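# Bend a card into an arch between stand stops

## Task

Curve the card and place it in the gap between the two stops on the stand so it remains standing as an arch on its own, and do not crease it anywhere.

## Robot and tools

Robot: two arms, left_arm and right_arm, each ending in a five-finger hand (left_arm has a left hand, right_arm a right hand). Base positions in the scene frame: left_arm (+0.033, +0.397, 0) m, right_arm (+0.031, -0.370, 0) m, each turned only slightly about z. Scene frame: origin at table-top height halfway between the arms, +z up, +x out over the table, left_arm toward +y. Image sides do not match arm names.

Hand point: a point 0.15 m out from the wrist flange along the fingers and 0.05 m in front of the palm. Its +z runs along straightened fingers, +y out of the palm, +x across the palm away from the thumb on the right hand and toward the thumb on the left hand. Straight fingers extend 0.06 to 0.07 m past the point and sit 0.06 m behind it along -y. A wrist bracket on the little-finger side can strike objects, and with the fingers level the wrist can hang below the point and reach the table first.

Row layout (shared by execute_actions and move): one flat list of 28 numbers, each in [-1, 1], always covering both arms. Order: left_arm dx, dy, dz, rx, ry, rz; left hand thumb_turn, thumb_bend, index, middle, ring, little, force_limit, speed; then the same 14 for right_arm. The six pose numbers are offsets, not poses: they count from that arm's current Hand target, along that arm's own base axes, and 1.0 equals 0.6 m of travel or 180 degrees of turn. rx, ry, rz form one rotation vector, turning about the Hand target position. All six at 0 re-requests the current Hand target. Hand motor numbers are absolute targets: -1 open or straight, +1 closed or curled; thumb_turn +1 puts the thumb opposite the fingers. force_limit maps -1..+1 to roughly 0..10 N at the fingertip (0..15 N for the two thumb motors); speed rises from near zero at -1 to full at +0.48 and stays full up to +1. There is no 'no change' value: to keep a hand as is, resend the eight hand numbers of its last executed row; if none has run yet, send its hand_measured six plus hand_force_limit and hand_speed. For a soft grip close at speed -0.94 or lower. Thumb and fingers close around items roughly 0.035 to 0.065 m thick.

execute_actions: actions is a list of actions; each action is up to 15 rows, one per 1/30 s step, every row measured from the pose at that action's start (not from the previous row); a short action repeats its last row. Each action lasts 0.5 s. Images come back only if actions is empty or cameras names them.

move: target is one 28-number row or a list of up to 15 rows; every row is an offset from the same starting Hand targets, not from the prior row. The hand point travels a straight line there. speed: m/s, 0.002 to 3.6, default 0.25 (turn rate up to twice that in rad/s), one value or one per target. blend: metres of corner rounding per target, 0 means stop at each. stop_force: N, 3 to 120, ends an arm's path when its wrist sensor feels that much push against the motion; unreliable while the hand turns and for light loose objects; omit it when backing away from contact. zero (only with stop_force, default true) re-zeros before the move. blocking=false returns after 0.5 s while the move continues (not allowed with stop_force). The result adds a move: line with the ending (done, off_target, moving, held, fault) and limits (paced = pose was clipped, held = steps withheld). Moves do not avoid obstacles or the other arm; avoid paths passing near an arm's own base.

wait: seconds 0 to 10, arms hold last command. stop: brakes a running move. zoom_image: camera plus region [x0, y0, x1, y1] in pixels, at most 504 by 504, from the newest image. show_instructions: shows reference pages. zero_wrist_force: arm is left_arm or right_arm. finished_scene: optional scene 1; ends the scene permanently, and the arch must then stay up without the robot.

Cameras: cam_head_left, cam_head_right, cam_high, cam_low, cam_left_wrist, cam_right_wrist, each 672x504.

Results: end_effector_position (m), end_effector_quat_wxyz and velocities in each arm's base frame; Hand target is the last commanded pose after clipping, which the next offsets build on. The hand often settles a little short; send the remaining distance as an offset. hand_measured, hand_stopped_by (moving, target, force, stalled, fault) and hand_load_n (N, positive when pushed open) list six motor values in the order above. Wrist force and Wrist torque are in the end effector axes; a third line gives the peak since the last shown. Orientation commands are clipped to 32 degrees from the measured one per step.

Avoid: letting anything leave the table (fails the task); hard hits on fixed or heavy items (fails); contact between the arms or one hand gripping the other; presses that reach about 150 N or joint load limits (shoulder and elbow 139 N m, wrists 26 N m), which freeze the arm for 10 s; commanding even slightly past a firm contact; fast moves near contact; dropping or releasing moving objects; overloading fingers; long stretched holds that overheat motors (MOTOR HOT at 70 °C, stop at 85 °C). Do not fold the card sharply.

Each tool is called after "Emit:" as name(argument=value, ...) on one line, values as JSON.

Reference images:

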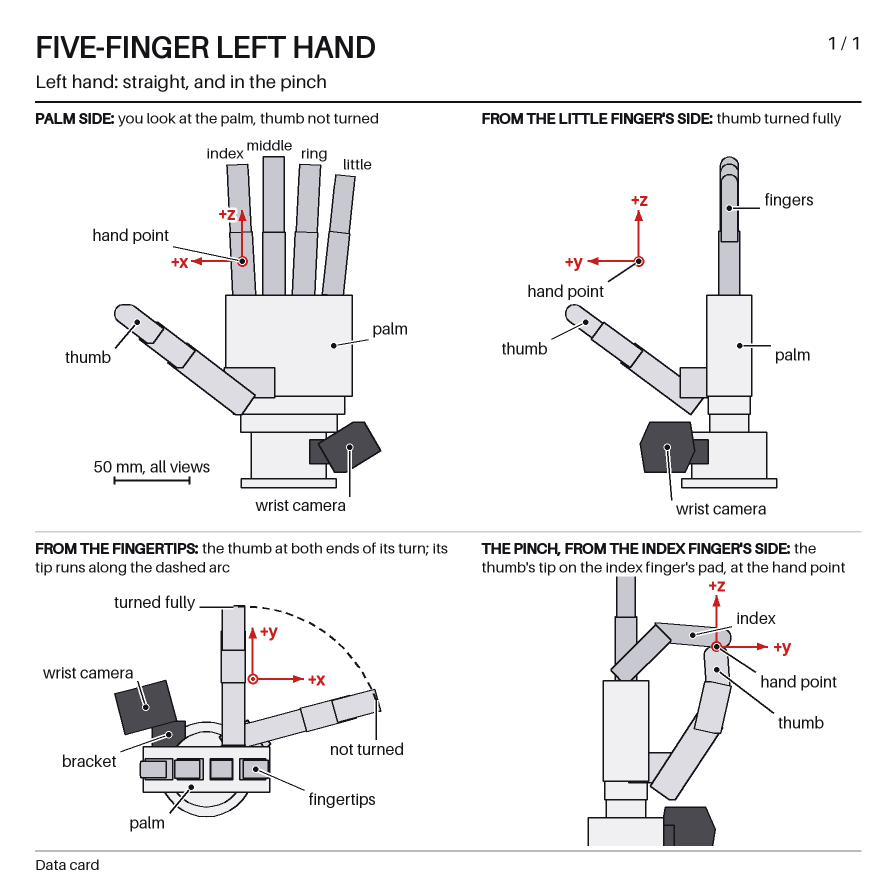

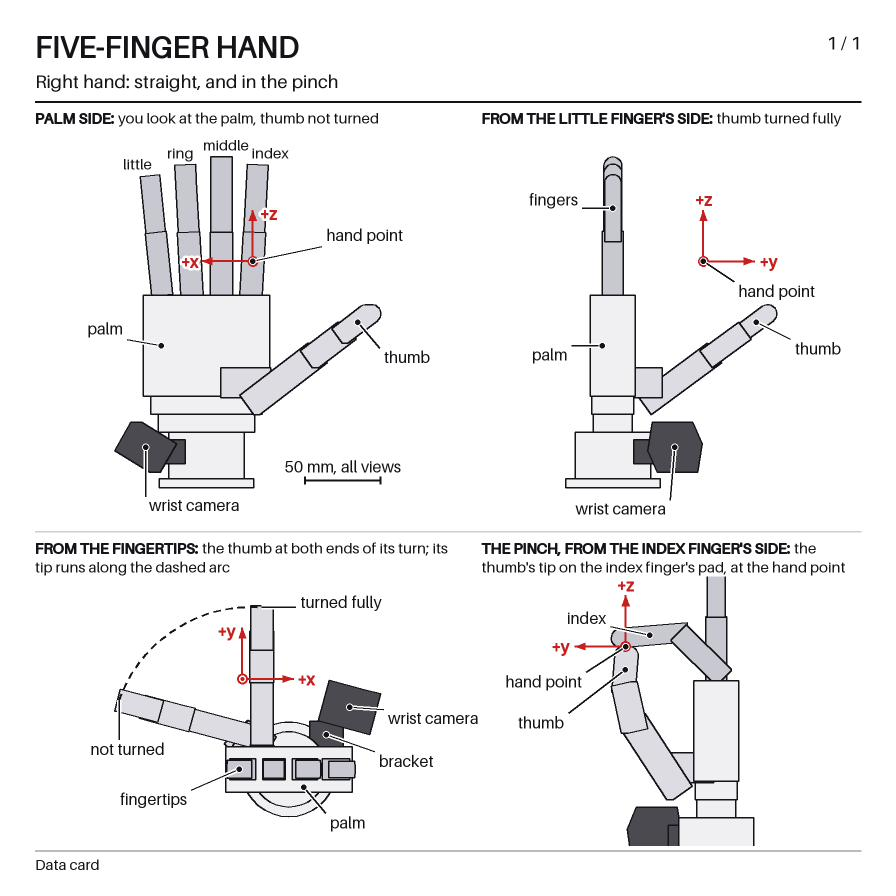

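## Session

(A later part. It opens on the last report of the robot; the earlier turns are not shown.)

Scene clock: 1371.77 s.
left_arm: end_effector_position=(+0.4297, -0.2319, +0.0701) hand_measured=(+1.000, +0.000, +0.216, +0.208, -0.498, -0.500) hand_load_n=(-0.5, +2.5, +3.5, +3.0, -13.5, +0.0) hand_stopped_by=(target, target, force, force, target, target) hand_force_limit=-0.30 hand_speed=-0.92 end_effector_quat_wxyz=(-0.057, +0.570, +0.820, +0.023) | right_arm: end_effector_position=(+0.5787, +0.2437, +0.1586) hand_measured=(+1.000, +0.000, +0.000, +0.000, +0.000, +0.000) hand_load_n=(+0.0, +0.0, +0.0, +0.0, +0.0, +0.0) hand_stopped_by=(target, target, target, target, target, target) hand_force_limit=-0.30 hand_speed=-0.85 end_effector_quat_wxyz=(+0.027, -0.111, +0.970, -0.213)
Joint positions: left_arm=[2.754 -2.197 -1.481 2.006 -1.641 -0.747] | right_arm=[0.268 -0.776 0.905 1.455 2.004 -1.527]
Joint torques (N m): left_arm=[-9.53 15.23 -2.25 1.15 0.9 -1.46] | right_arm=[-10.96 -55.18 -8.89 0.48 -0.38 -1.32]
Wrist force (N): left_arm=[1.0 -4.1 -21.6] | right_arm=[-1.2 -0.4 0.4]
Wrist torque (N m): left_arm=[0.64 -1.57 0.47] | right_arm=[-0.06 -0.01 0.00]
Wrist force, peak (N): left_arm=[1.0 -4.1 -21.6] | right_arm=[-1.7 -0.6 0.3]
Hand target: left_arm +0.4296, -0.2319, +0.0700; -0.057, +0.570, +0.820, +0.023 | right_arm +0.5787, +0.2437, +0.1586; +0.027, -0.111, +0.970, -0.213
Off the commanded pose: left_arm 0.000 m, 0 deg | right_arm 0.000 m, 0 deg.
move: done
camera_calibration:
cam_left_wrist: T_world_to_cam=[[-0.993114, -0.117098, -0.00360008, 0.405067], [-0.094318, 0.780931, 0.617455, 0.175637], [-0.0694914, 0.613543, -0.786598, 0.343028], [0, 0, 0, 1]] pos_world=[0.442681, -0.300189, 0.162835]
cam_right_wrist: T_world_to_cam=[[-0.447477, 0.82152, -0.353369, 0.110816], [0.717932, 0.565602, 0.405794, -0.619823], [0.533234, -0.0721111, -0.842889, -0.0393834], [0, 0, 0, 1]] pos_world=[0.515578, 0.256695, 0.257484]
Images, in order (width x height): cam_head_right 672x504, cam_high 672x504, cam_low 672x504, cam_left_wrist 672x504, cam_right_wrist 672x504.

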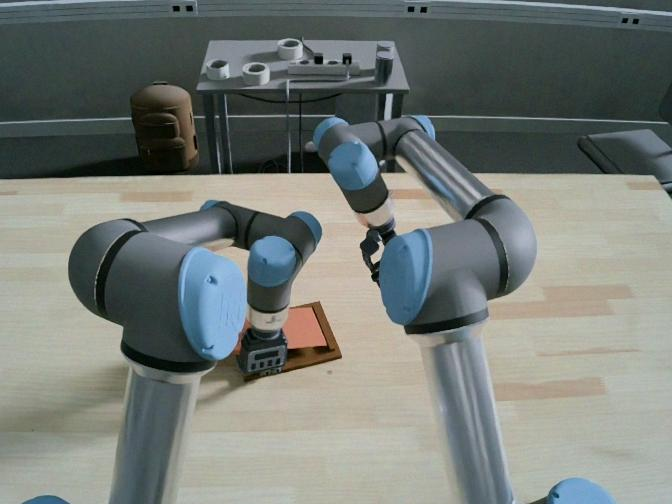

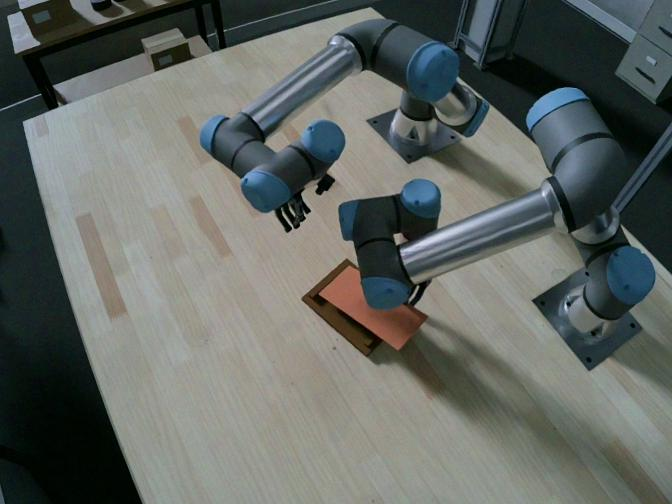

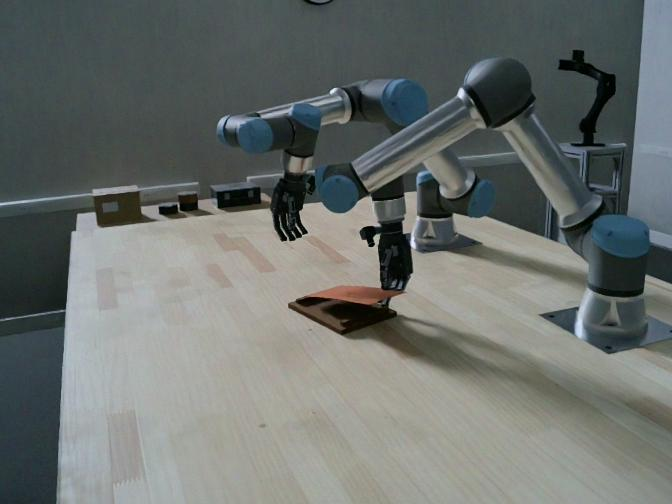

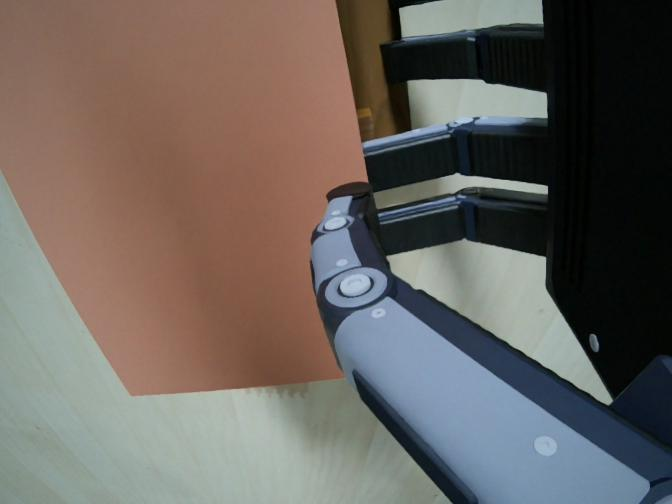

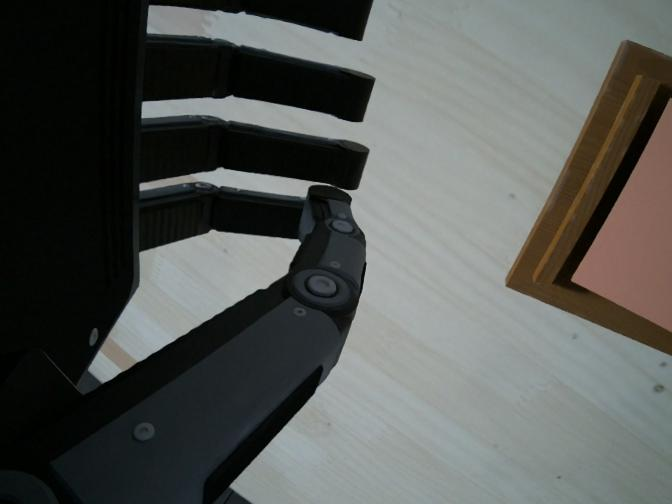

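Emit:
move(target=[0,0,0.05,0,0,0,1,0,0.5,0.5,-0.5,-0.5,-0.3,-0.92, 0,0,0,0,0,0, 1,0,0,0,0,0,-0.3,-0.85], speed=0.05, cameras=["cam_low","cam_right_wrist"])

Scene clock: 1377.23 s.
left_arm: end_effector_position=(+0.4296, -0.2319, +0.1000) hand_measured=(+1.000, +0.000, +0.216, +0.208, -0.500, -0.500) hand_load_n=(-0.5, +2.5, +3.5, +3.5, +0.0, +0.0) hand_stopped_by=(target, target, force, force, target, target) hand_force_limit=-0.30 hand_speed=-0.92 end_effector_quat_wxyz=(-0.057, +0.570, +0.820, +0.023) | right_arm: end_effector_position=(+0.5787, +0.2437, +0.1586) hand_measured=(+1.000, +0.000, +0.000, +0.000, +0.000, +0.000) hand_load_n=(+0.0, +0.0, +0.0, -0.5, +0.0, +0.0) hand_stopped_by=(target, target, target, target, target, target) hand_force_limit=-0.30 hand_speed=-0.85 end_effector_quat_wxyz=(+0.027, -0.111, +0.970, -0.213)
Joint positions: left_arm=[2.754 -2.163 -1.453 1.944 -1.641 -0.747] | right_arm=[0.268 -0.776 0.905 1.455 2.004 -1.527]
Joint torques (N m): left_arm=[-1.35 50.68 29.02 -3.94 0.92 -0.33] | right_arm=[-10.99 -55.06 -9.29 0.4 -0.5 -1.5]
Wrist force (N): left_arm=[1.6 -0.7 -0.4] | right_arm=[-1.5 -0.5 0.4]
Wrist torque (N m): left_arm=[0.04 -0.53 0.33] | right_arm=[-0.07 0.03 -0.02]
Wrist force, peak (N): left_arm=[0.7 -4.9 -23.5] | right_arm=[-1.7 -0.5 0.5]
Hand target: left_arm +0.4296, -0.2319, +0.1000; -0.057, +0.570, +0.820, +0.023 | right_arm +0.5787, +0.2437, +0.1586; +0.027, -0.111, +0.970, -0.213
Off the commanded pose: left_arm 0.000 m, 0 deg | right_arm 0.000 m, 0 deg.
move: done
camera_calibration:
cam_right_wrist: T_world_to_cam=[[-0.447477, 0.82152, -0.353369, 0.110816], [0.717932, 0.565602, 0.405794, -0.619823], [0.533234, -0.0721111, -0.842889, -0.0393834], [0, 0, 0, 1]] pos_world=[0.515578, 0.256695, 0.257484]
Images, in order (width x height): cam_low 672x504, cam_right_wrist 672x504.

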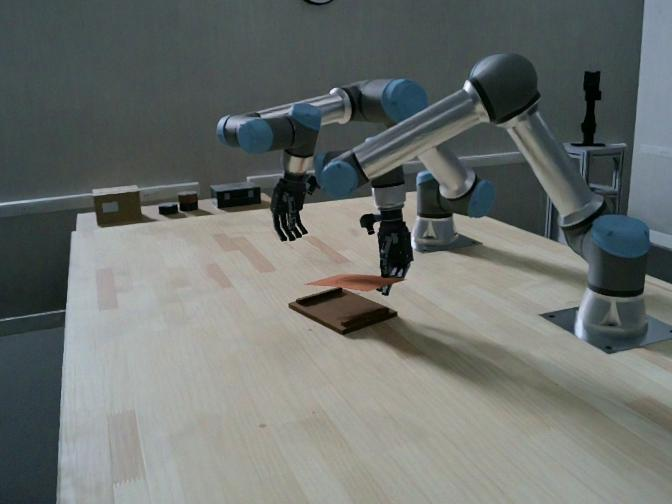

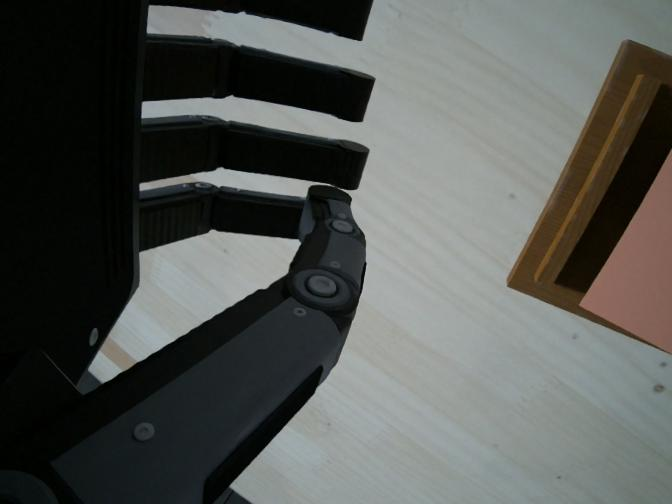

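Emit:
execute_actions(actions=[])

Scene clock: 1411.10 s.
left_arm: end_effector_position=(+0.4296, -0.2319, +0.1000) hand_measured=(+1.000, +0.000, +0.216, +0.208, -0.500, -0.500) hand_load_n=(+0.0, +2.5, +3.5, +3.5, +0.0, +0.0) hand_stopped_by=(target, target, force, force, target, target) hand_force_limit=-0.30 hand_speed=-0.92 end_effector_quat_wxyz=(-0.057, +0.570, +0.820, +0.023) | right_arm: end_effector_position=(+0.5787, +0.2437, +0.1586) hand_measured=(+1.000, +0.000, +0.000, +0.000, +0.000, +0.000) hand_load_n=(+0.0, +0.0, +0.0, +0.0, +0.0, +0.0) hand_stopped_by=(target, target, target, target, target, target) hand_force_limit=-0.30 hand_speed=-0.85 end_effector_quat_wxyz=(+0.027, -0.111, +0.970, -0.213)
Joint positions: left_arm=[2.754 -2.163 -1.452 1.944 -1.641 -0.747] | right_arm=[0.268 -0.776 0.905 1.455 2.004 -1.527]
Joint velocities: within noise
Joint torques (N m): left_arm=[3.87 50.79 29.34 -3.99 1.46 0.26] | right_arm=[-10.57 -55.3 -9.23 0.43 -0.3 -1.49]
Wrist force (N): left_arm=[1.9 -0.6 -0.3] | right_arm=[-1.4 -0.5 0.6]
Wrist torque (N m): left_arm=[0.03 -0.57 0.35] | right_arm=[-0.08 0.01 -0.02]
Wrist force, peak (N): left_arm=[2.0 -0.7 -0.2] | right_arm=[-1.7 -0.5 0.5]
Hand target: left_arm +0.4296, -0.2319, +0.1000; -0.057, +0.570, +0.820, +0.023 | right_arm +0.5787, +0.2437, +0.1586; +0.027, -0.111, +0.970, -0.213
Off the commanded pose: left_arm 0.000 m, 0 deg | right_arm 0.000 m, 0 deg.
camera_calibration:
cam_left_wrist: T_world_to_cam=[[-0.993117, -0.117073, -0.00346954, 0.405171], [-0.0942118, 0.780888, 0.617526, 0.157023], [-0.0695862, 0.613603, -0.786543, 0.366535], [0, 0, 0, 1]] pos_world=[0.442681, -0.30009, 0.192735]
cam_right_wrist: T_world_to_cam=[[-0.447477, 0.82152, -0.353369, 0.110816], [0.717932, 0.565602, 0.405794, -0.619823], [0.533234, -0.0721111, -0.842889, -0.0393834], [0, 0, 0, 1]] pos_world=[0.515578, 0.256695, 0.257484]

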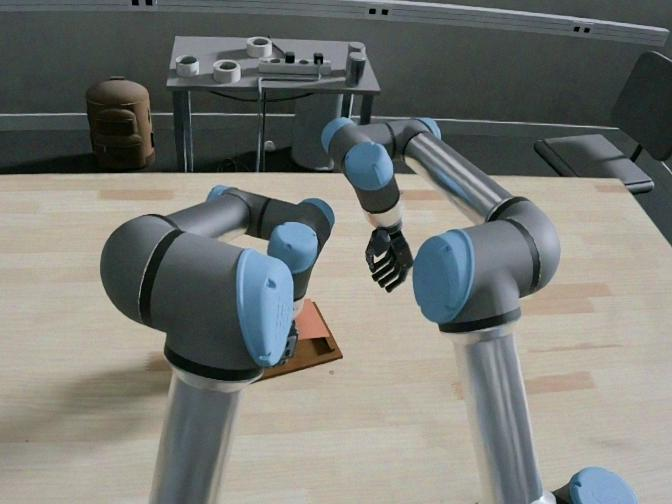

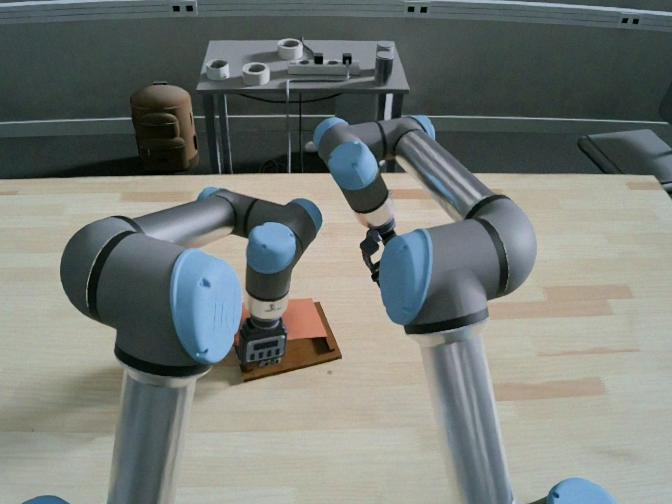

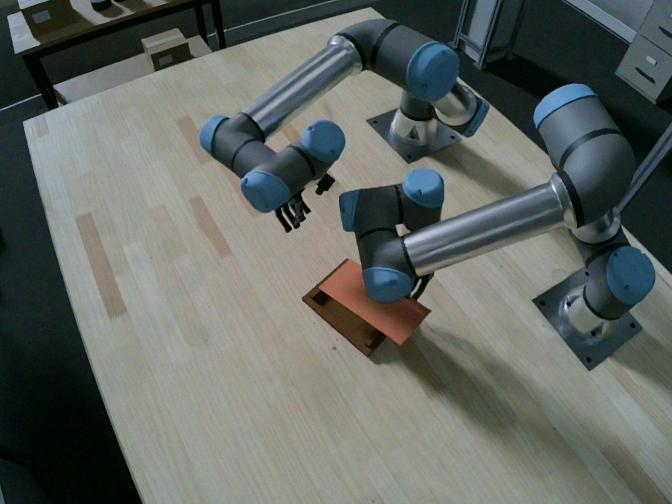

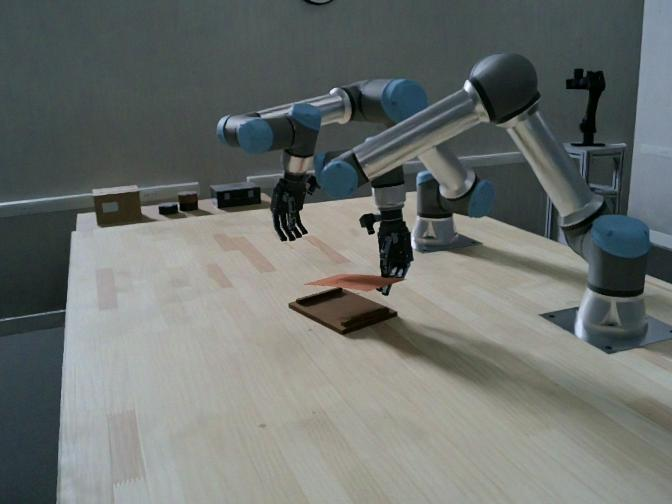

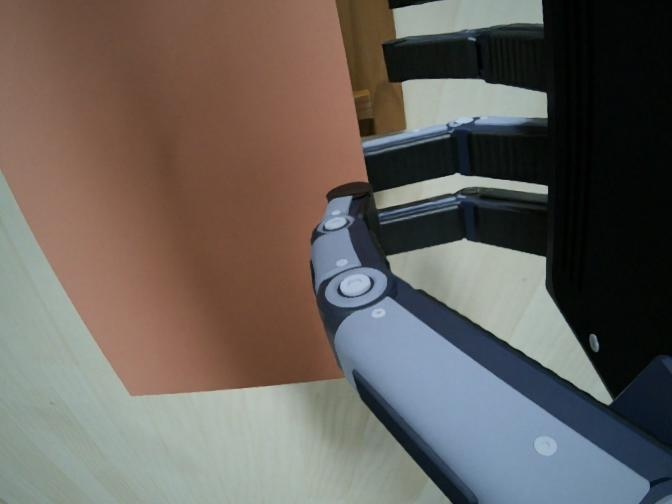

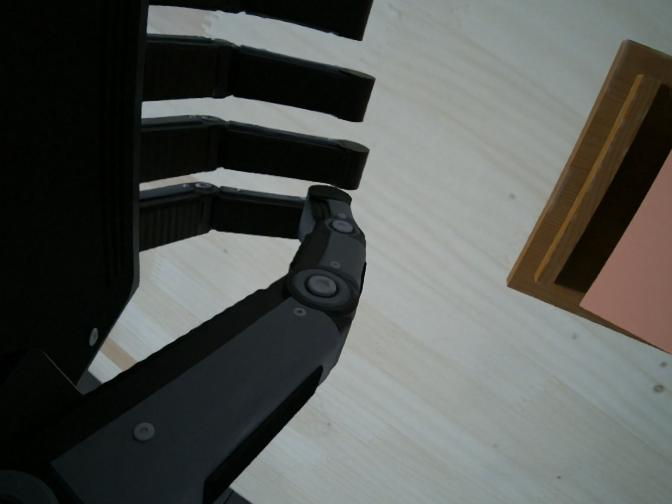

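Emit:
execute_actions(actions=[[[0,0,0,0,0,0,1,0,0.5,0.5,0.08,0.08,-0.3,-0.92,0,0,0,0,0,0,1,0,0,0,0,0,-0.3,-0.85]],[[0,0,0,0,0,0,1,0,0.5,0.5,0.08,0.08,-0.3,-0.92,0,0,0,0,0,0,1,0,0,0,0,0,-0.3,-0.85]]], cameras=["cam_left_wrist","cam_low"])

Emit:
wait(seconds=3, cameras=["cam_left_wrist","cam_low","cam_right_wrist"])

Scene clock: 1456.23 s.
left_arm: end_effector_position=(+0.4296, -0.2319, +0.1000) hand_measured=(+1.000, +0.000, +0.216, +0.208, +0.080, +0.080) hand_load_n=(+0.0, +2.0, +3.0, +3.0, +0.0, +0.0) hand_stopped_by=(target, target, force, force, target, target) hand_force_limit=-0.30 hand_speed=-0.92 end_effector_quat_wxyz=(-0.057, +0.570, +0.820, +0.023) | right_arm: end_effector_position=(+0.5787, +0.2437, +0.1586) hand_measured=(+1.000, +0.000, +0.000, +0.000, +0.000, +0.000) hand_load_n=(+0.0, +0.0, +0.0, +0.0, +0.0, +0.0) hand_stopped_by=(target, target, target, target, target, target) hand_force_limit=-0.30 hand_speed=-0.85 end_effector_quat_wxyz=(+0.027, -0.111, +0.970, -0.213)
Joint positions: left_arm=[2.754 -2.163 -1.452 1.944 -1.641 -0.747] | right_arm=[0.268 -0.776 0.905 1.455 2.004 -1.527]
Joint torques (N m): left_arm=[10.8 50.17 27.93 -3.35 1.41 0.89] | right_arm=[-10.59 -54.89 -9.84 0.3 -0.45 -1.43]
Wrist force (N): left_arm=[1.4 -0.6 -0.3] | right_arm=[-1.4 -0.5 0.4]
Wrist torque (N m): left_arm=[0.05 -0.50 0.32] | right_arm=[-0.07 0.01 -0.01]
Wrist force, peak (N): left_arm=[1.9 -0.7 -0.3] | right_arm=[-1.7 -0.5 0.4]
Hand target: left_arm +0.4296, -0.2319, +0.1000; -0.057, +0.570, +0.820, +0.023 | right_arm +0.5787, +0.2437, +0.1586; +0.027, -0.111, +0.970, -0.213
Off the commanded pose: left_arm 0.000 m, 0 deg | right_arm 0.000 m, 0 deg.
Step readings (end_effector_position of left_arm | right_arm):
0: (+0.4296, -0.2319, +0.1000) | (+0.5787, +0.2437, +0.1586)
1: (+0.4296, -0.2319, +0.1000) | (+0.5787, +0.2437, +0.1586)
2: (+0.4296, -0.2319, +0.1000) | (+0.5787, +0.2437, +0.1586)
4: (+0.4296, -0.2319, +0.1000) | (+0.5787, +0.2437, +0.1586)
8: (+0.4296, -0.2319, +0.1000) | (+0.5787, +0.2437, +0.1586)
15: (+0.4296, -0.2319, +0.1000) | (+0.5787, +0.2437, +0.1586)
16: (+0.4296, -0.2319, +0.1000) | (+0.5787, +0.2437, +0.1586)
17: (+0.4296, -0.2319, +0.1000) | (+0.5787, +0.2437, +0.1586)
19: (+0.4296, -0.2319, +0.1000) | (+0.5787, +0.2437, +0.1586)
23: (+0.4296, -0.2319, +0.1000) | (+0.5787, +0.2437, +0.1586)
30: (+0.4296, -0.2319, +0.1000) | (+0.5787, +0.2437, +0.1586)
camera_calibration:
cam_left_wrist: T_world_to_cam=[[-0.993117, -0.117073, -0.00346954, 0.405171], [-0.0942118, 0.780888, 0.617526, 0.157023], [-0.0695862, 0.613603, -0.786543, 0.366535], [0, 0, 0, 1]] pos_world=[0.442681, -0.30009, 0.192735]
Images, in order (width x height): cam_low 672x504, cam_left_wrist 672x504.

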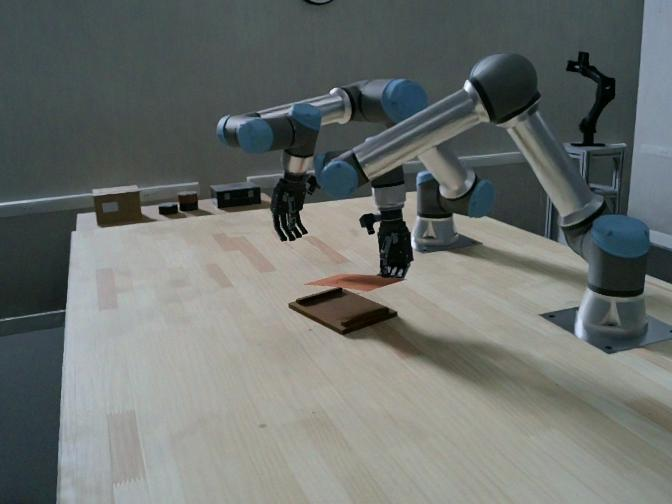

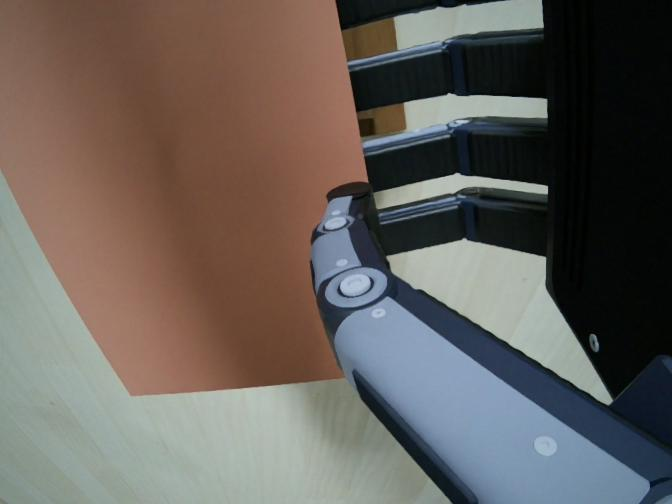

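Scene clock: 1459.23 s.
left_arm: end_effector_position=(+0.4296, -0.2319, +0.1000) hand_measured=(+1.000, +0.000, +0.216, +0.208, +0.080, +0.080) hand_load_n=(-0.5, +2.0, +3.5, +3.0, +0.0, +0.0) hand_stopped_by=(target, target, force, force, target, target) hand_force_limit=-0.30 hand_speed=-0.92 end_effector_quat_wxyz=(-0.057, +0.570, +0.820, +0.023) | right_arm: end_effector_position=(+0.5787, +0.2437, +0.1586) hand_measured=(+1.000, +0.000, +0.000, +0.000, +0.000, +0.000) hand_load_n=(+0.0, +0.0, +0.0, +0.0, +0.0, +0.0) hand_stopped_by=(target, target, target, target, target, target) hand_force_limit=-0.30 hand_speed=-0.85 end_effector_quat_wxyz=(+0.027, -0.111, +0.970, -0.213)
Joint positions: left_arm=[2.754 -2.163 -1.452 1.944 -1.641 -0.747] | right_arm=[0.268 -0.776 0.905 1.455 2.004 -1.527]
Joint torques (N m): left_arm=[10.44 49.5 27.2 -2.84 1.33 0.79] | right_arm=[-10.43 -54.09 -9.29 0.49 -0.45 -1.41]
Wrist force (N): left_arm=[1.9 -0.7 -0.1] | right_arm=[-1.5 -0.2 0.4]
Wrist torque (N m): left_arm=[0.02 -0.57 0.34] | right_arm=[-0.04 0.03 -0.01]
Wrist force, peak (N): left_arm=[1.9 -0.8 -0.2] | right_arm=[-1.7 -0.5 0.5]
Hand target: left_arm +0.4296, -0.2319, +0.1000; -0.057, +0.570, +0.820, +0.023 | right_arm +0.5787, +0.2437, +0.1586; +0.027, -0.111, +0.970, -0.213
Off the commanded pose: left_arm 0.000 m, 0 deg | right_arm 0.000 m, 0 deg.
wait: 3.00 s; at rest by 0.17 s
camera_calibration:
cam_left_wrist: T_world_to_cam=[[-0.993117, -0.117073, -0.00346954, 0.405171], [-0.0942118, 0.780888, 0.617526, 0.157023], [-0.0695862, 0.613603, -0.786543, 0.366535], [0, 0, 0, 1]] pos_world=[0.442681, -0.30009, 0.192735]
cam_right_wrist: T_world_to_cam=[[-0.447477, 0.82152, -0.353369, 0.110816], [0.717932, 0.565602, 0.405794, -0.619823], [0.533234, -0.0721111, -0.842889, -0.0393834], [0, 0, 0, 1]] pos_world=[0.515578, 0.256695, 0.257484]
Images, in order (width x height): cam_low 672x504, cam_left_wrist 672x504, cam_right_wrist 672x504.

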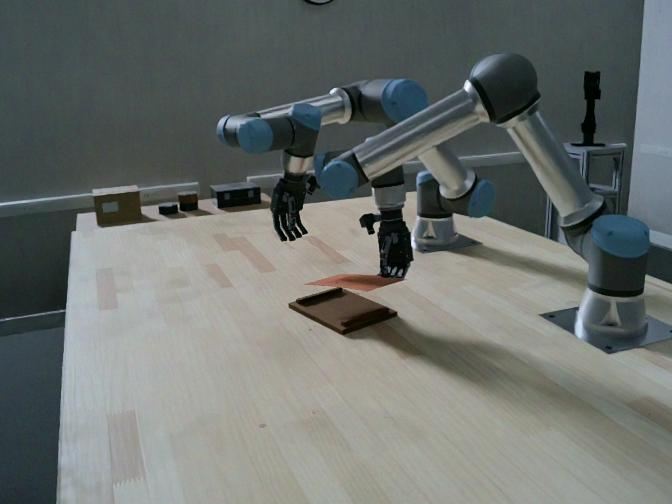

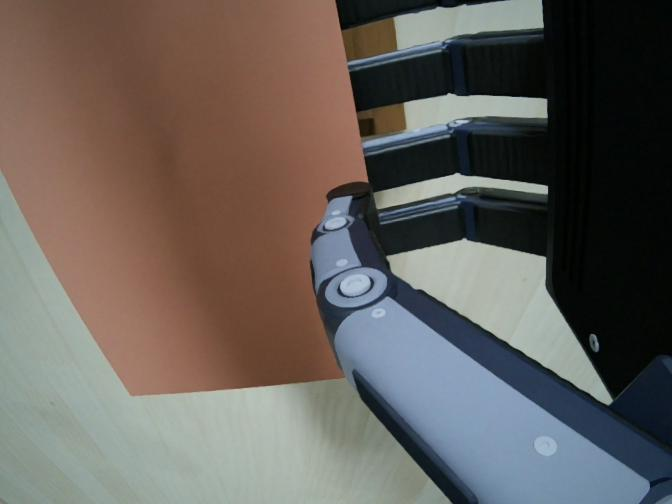

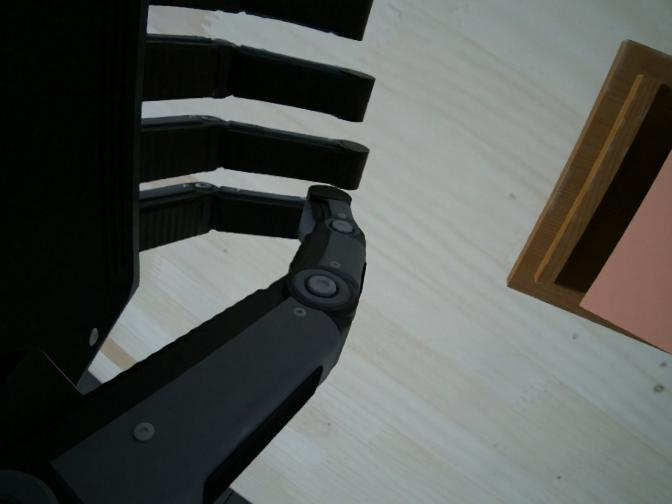

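Emit:
move(target=[0,0,-0.045,0,0,0,1,0,0.5,0.5,0.08,0.08,-0.3,-0.92,0,0,0,0,0,0,1,0,0,0,0,0,-0.3,-0.85], speed=0.05, stop_force=4, cameras=["cam_left_wrist","cam_low","cam_right_wrist"])

Scene clock: 1466.50 s.
left_arm: end_effector_position=(+0.4296, -0.2319, +0.0730) hand_measured=(+1.000, +0.000, +0.216, +0.208, +0.080, +0.080) hand_load_n=(-0.5, +2.5, +3.5, +3.5, +0.0, +0.0) hand_stopped_by=(target, target, force, force, target, target) hand_force_limit=-0.30 hand_speed=-0.92 end_effector_quat_wxyz=(-0.057, +0.570, +0.820, +0.023) | right_arm: end_effector_position=(+0.5787, +0.2437, +0.1586) hand_measured=(+1.000, +0.000, +0.000, +0.000, +0.000, +0.000) hand_load_n=(+0.0, +0.0, +0.0, +0.0, +0.0, +0.0) hand_stopped_by=(target, target, target, target, target, target) hand_force_limit=-0.30 hand_speed=-0.85 end_effector_quat_wxyz=(+0.027, -0.111, +0.970, -0.213)
Joint positions: left_arm=[2.754 -2.194 -1.479 2 -1.641 -0.747] | right_arm=[0.268 -0.776 0.905 1.455 2.004 -1.527]
Joint torques (N m): left_arm=[10.51 24.6 4.07 -0.8 0.68 0.01] | right_arm=[-10.04 -54.23 -9.83 0.37 -0.37 -1.41]
Wrist force (N): left_arm=[1.7 -0.7 -0.3] | right_arm=[-1.3 -0.5 0.6]
Wrist torque (N m): left_arm=[0.02 -0.55 0.35] | right_arm=[-0.08 0.00 -0.01]
Wrist force, peak (N): left_arm=[2.1 -0.6 -0.1] | right_arm=[-1.6 -0.6 0.6]
Hand target: left_arm +0.4296, -0.2319, +0.0730; -0.057, +0.570, +0.820, +0.023 | right_arm +0.5787, +0.2437, +0.1586; +0.027, -0.111, +0.970, -0.213
Off the commanded pose: left_arm 0.000 m, 0 deg | right_arm 0.000 m, 0 deg.
move: done
camera_calibration:
cam_left_wrist: T_world_to_cam=[[-0.993117, -0.117073, -0.00346954, 0.405077], [-0.0942118, 0.780888, 0.617526, 0.173696], [-0.0695862, 0.613603, -0.786543, 0.345298], [0, 0, 0, 1]] pos_world=[0.442681, -0.30009, 0.165735]
cam_right_wrist: T_world_to_cam=[[-0.447477, 0.82152, -0.353369, 0.110816], [0.717932, 0.565602, 0.405794, -0.619823], [0.533234, -0.0721111, -0.842889, -0.0393834], [0, 0, 0, 1]] pos_world=[0.515578, 0.256695, 0.257484]
Images, in order (width x height): cam_low 672x504, cam_left_wrist 672x504, cam_right_wrist 672x504.

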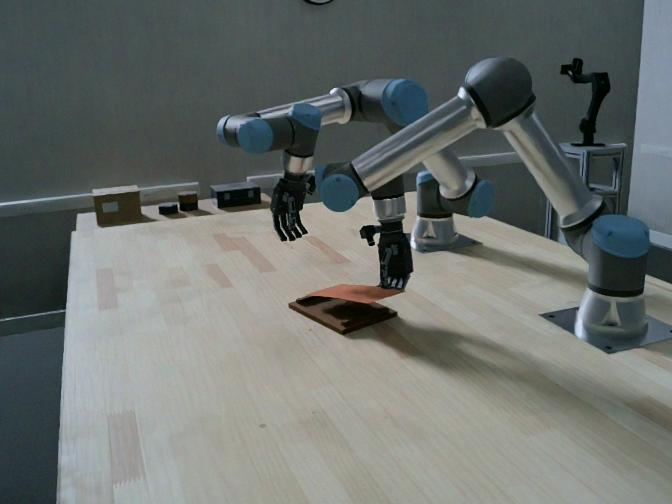

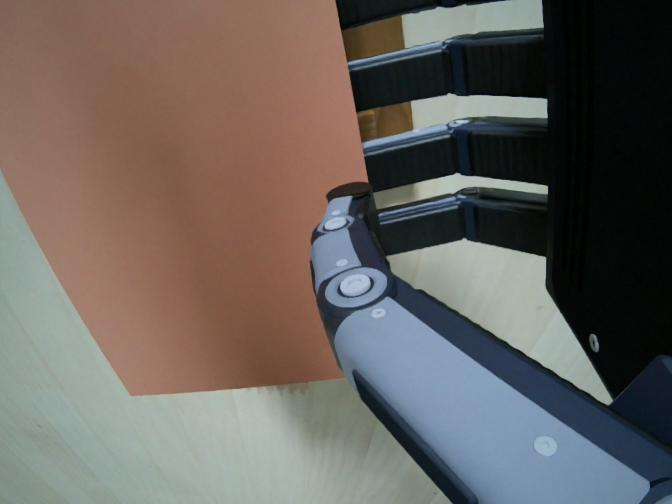

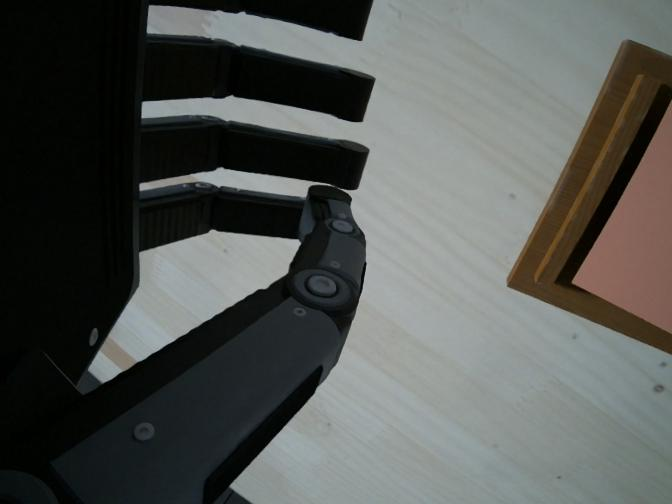

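Emit:
zoom_image(camera="cam_right_wrist", region=[480, 20, 672, 400])

Emit:
zoom_image(camera="cam_low", region=[260, 220, 440, 355])

Scaled by 1.326 from the camera's 672x504 image, which has a finer 960x720 frame.

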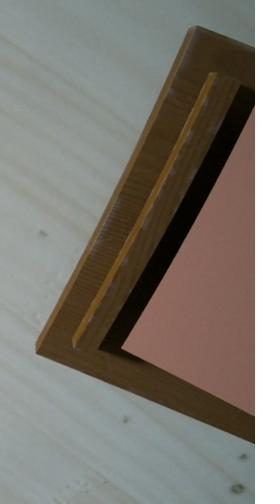

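Scaled by 2.800.

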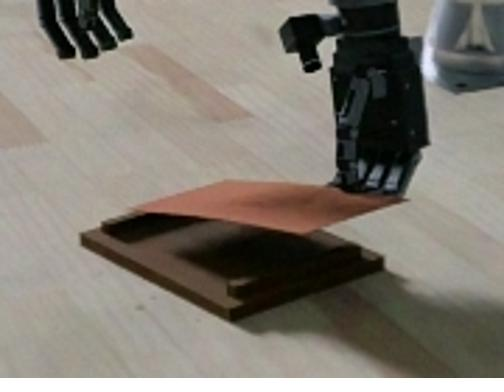

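Emit:
zoom_image(camera="cam_left_wrist", region=[300, 0, 480, 200])

Scaled by 2.520 from the camera's 672x504 image, which has a finer 960x720 frame.

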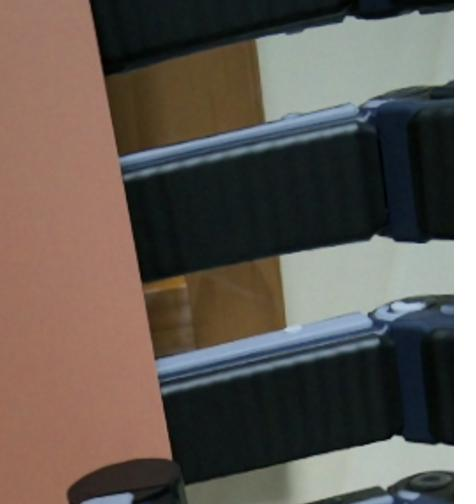

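Emit:
move(target=[0,0,-0.0333,0,0,0,1,0,0.5,0.5,0.08,0.08,-0.3,-0.92,0,0,0,0,0,0,1,0,0,0,0,0,-0.3,-0.85], speed=0.03, stop_force=4, cameras=["cam_left_wrist","cam_low","cam_right_wrist"])

Emit:
zoom_image(camera="cam_right_wrist", region=[480, 20, 672, 400])

Emit:
zoom_image(camera="cam_low", region=[260, 220, 440, 355])

Scene clock: 1652.60 s.
left_arm: end_effector_position=(+0.4296, -0.2319, +0.0530) hand_measured=(+1.000, +0.000, +0.216, +0.208, +0.080, +0.080) hand_load_n=(-0.5, +2.5, +3.5, +3.5, +0.5, +0.0) hand_stopped_by=(target, target, force, force, target, target) hand_force_limit=-0.30 hand_speed=-0.92 end_effector_quat_wxyz=(-0.057, +0.570, +0.820, +0.023) | right_arm: end_effector_position=(+0.5787, +0.2437, +0.1586) hand_measured=(+1.000, +0.000, +0.000, +0.000, +0.000, +0.000) hand_load_n=(+0.0, +0.0, +0.0, +0.0, +0.0, +0.0) hand_stopped_by=(target, target, target, target, target, target) hand_force_limit=-0.30 hand_speed=-0.85 end_effector_quat_wxyz=(+0.027, -0.111, +0.970, -0.213)
Joint positions: left_arm=[2.754 -2.218 -1.495 2.042 -1.641 -0.747] | right_arm=[0.268 -0.776 0.905 1.455 2.004 -1.527]
Joint torques (N m): left_arm=[10.94 25.75 3.57 -0.81 -1.65 -0.61] | right_arm=[-10.26 -54.42 -10.07 0.48 -0.3 -1.43]
Wrist force (N): left_arm=[1.6 -0.5 -0.2] | right_arm=[-1.3 -0.5 0.4]
Wrist torque (N m): left_arm=[0.05 -0.52 0.34] | right_arm=[-0.08 0.00 0.00]
Wrist force, peak (N): left_arm=[1.9 -0.9 0.1] | right_arm=[-1.8 -0.5 0.3]
Hand target: left_arm +0.4296, -0.2319, +0.0530; -0.057, +0.570, +0.820, +0.023 | right_arm +0.5787, +0.2437, +0.1586; +0.027, -0.111, +0.970, -0.213
Off the commanded pose: left_arm 0.000 m, 0 deg | right_arm 0.000 m, 0 deg.
move: done
camera_calibration:
cam_left_wrist: T_world_to_cam=[[-0.993117, -0.117073, -0.00346954, 0.405008], [-0.0942118, 0.780888, 0.617526, 0.186047], [-0.0695862, 0.613603, -0.786543, 0.329567], [0, 0, 0, 1]] pos_world=[0.442681, -0.30009, 0.145735]
cam_right_wrist: T_world_to_cam=[[-0.447477, 0.82152, -0.353369, 0.110816], [0.717932, 0.565602, 0.405794, -0.619823], [0.533234, -0.0721111, -0.842889, -0.0393834], [0, 0, 0, 1]] pos_world=[0.515578, 0.256695, 0.257484]
Images, in order (width x height): cam_low 672x504, cam_left_wrist 672x504, cam_right_wrist 672x504.

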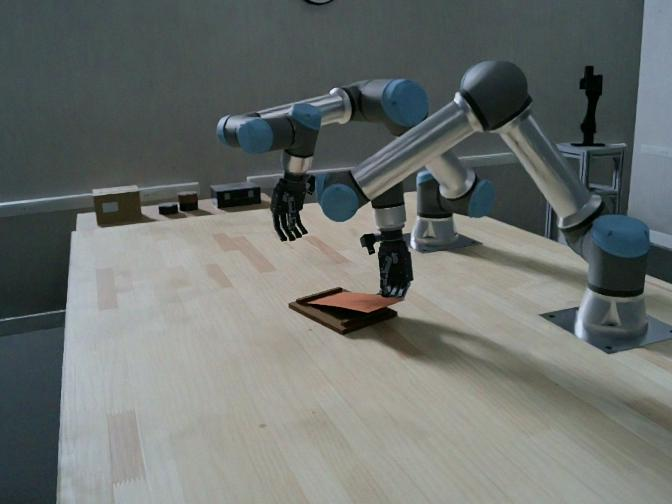

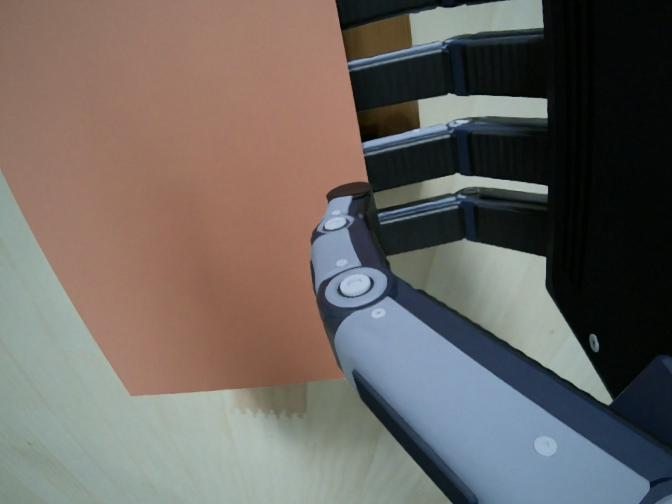

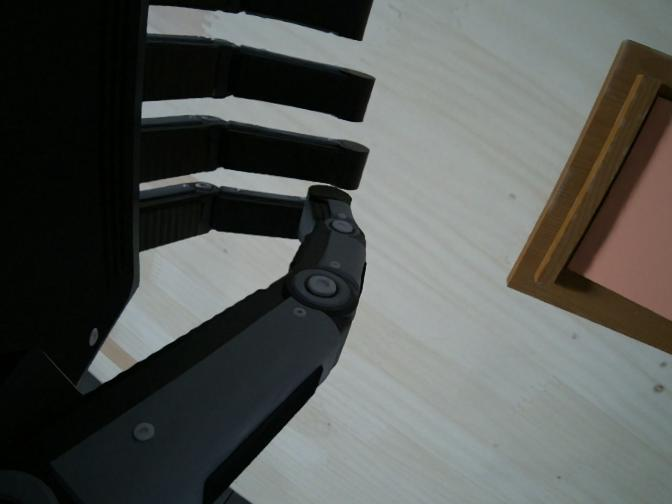

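Scaled by 1.326 from the camera's 672x504 image, which has a finer 960x720 frame.

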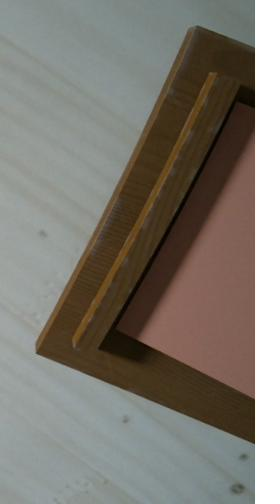

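Scaled by 2.800.

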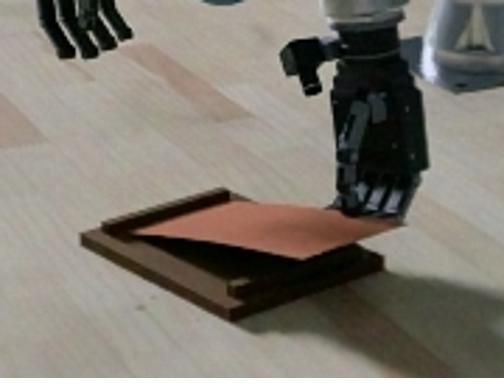

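Emit:
move(target=[0.0037,-0.0121,-0.0017,-0.0425,-0.0129,0,1,0,0.5,0.5,0.08,0.08,-0.3,-0.92,0,0,0,0,0,0,1,0,0,0,0,0,-0.3,-0.85], speed=0.03, cameras=["cam_left_wrist","cam_low","cam_right_wrist"])

Emit:
zoom_image(camera="cam_right_wrist", region=[480, 20, 672, 400])

Emit:
zoom_image(camera="cam_low", region=[260, 220, 440, 355])

Scene clock: 1702.00 s.
left_arm: end_effector_position=(+0.4319, -0.2391, +0.0520) hand_measured=(+1.000, +0.000, +0.216, +0.208, +0.080, +0.080) hand_load_n=(+0.0, +2.0, +3.0, +3.0, +0.0, +0.0) hand_stopped_by=(target, target, force, force, target, target) hand_force_limit=-0.30 hand_speed=-0.92 end_effector_quat_wxyz=(-0.002, +0.572, +0.820, -0.020) | right_arm: end_effector_position=(+0.5787, +0.2437, +0.1586) hand_measured=(+1.000, +0.000, +0.000, +0.000, +0.000, +0.000) hand_load_n=(+0.0, +0.0, +0.0, +0.0, +0.5, +0.0) hand_stopped_by=(target, target, target, target, target, target) hand_force_limit=-0.30 hand_speed=-0.85 end_effector_quat_wxyz=(+0.027, -0.111, +0.970, -0.213)
Joint positions: left_arm=[2.8 -2.156 -1.56 2.131 -1.534 -0.695] | right_arm=[0.268 -0.776 0.905 1.455 2.004 -1.527]
Joint torques (N m): left_arm=[11.46 49.42 4.81 -0.59 1.75 1.54] | right_arm=[-10.35 -53.78 -10.41 0.51 -0.28 -1.29]
Wrist force (N): left_arm=[2.8 -0.5 -0.1] | right_arm=[-1.5 -0.5 0.5]
Wrist torque (N m): left_arm=[0.03 -0.50 0.18] | right_arm=[-0.09 0.02 -0.02]
Wrist force, peak (N): left_arm=[3.0 -0.5 -0.3] | right_arm=[-1.6 -0.5 0.6]
Hand target: left_arm +0.4319, -0.2391, +0.0520; -0.002, +0.572, +0.820, -0.020 | right_arm +0.5787, +0.2437, +0.1586; +0.027, -0.111, +0.970, -0.213
Off the commanded pose: left_arm 0.000 m, 0 deg | right_arm 0.000 m, 0 deg.
move: done
camera_calibration:
cam_left_wrist: T_world_to_cam=[[-0.99247, -0.119262, -0.027923, 0.406775], [-0.117011, 0.855739, 0.504003, 0.226203], [-0.0362135, 0.503476, -0.86325, 0.29661], [0, 0, 0, 1]] pos_world=[0.440922, -0.294394, 0.1534]
cam_right_wrist: T_world_to_cam=[[-0.447477, 0.82152, -0.353369, 0.110816], [0.717932, 0.565602, 0.405794, -0.619823], [0.533234, -0.0721111, -0.842889, -0.0393834], [0, 0, 0, 1]] pos_world=[0.515578, 0.256695, 0.257484]
Images, in order (width x height): cam_low 672x504, cam_left_wrist 672x504, cam_right_wrist 672x504.

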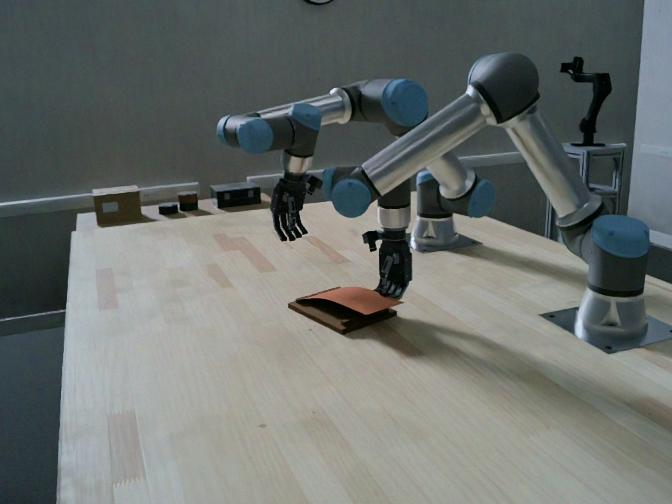

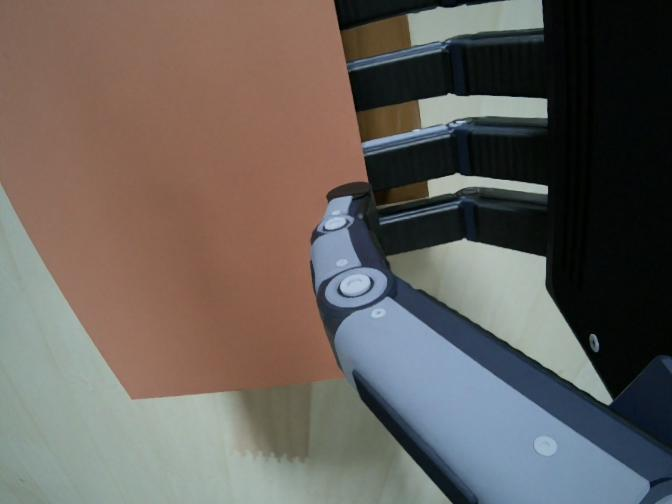

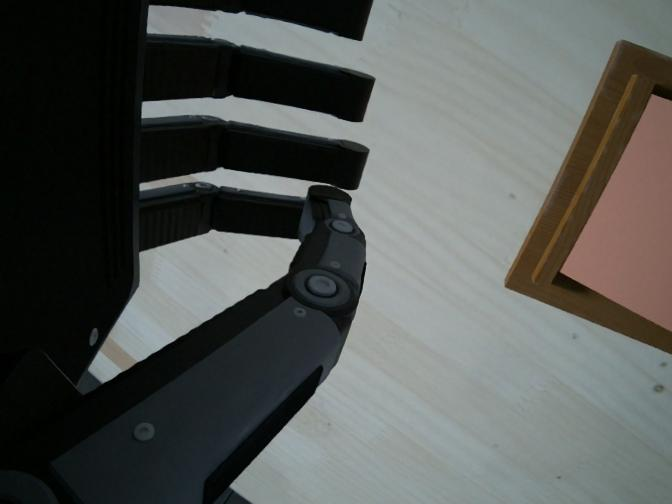

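Scaled by 1.326 from the camera's 672x504 image, which has a finer 960x720 frame.

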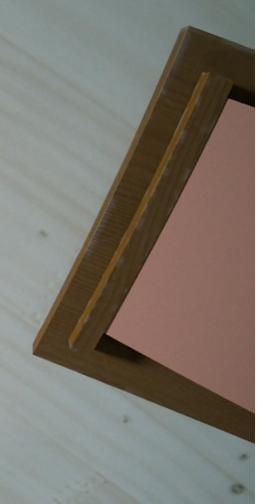

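Scaled by 2.800.

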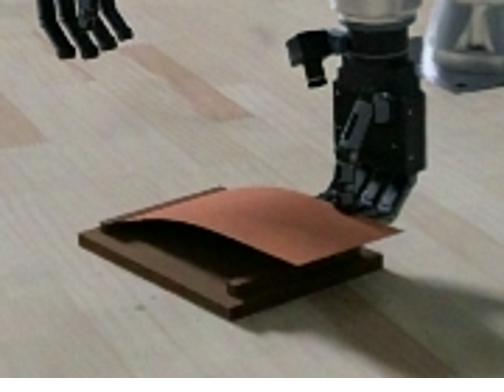

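Emit:
zoom_image(camera="cam_low", region=[280, 280, 345, 330])

Emit:
zoom_image(camera="cam_right_wrist", region=[530, 200, 640, 320])

Scaled by 7.754.

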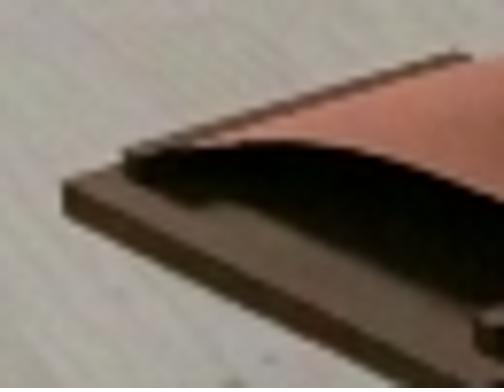

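Scaled by 4.200 from the camera's 672x504 image, which has a finer 960x720 frame.

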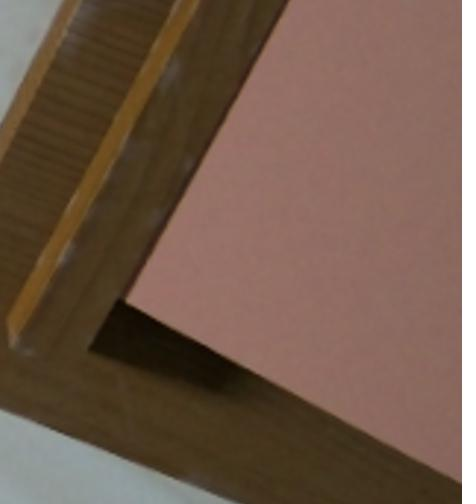

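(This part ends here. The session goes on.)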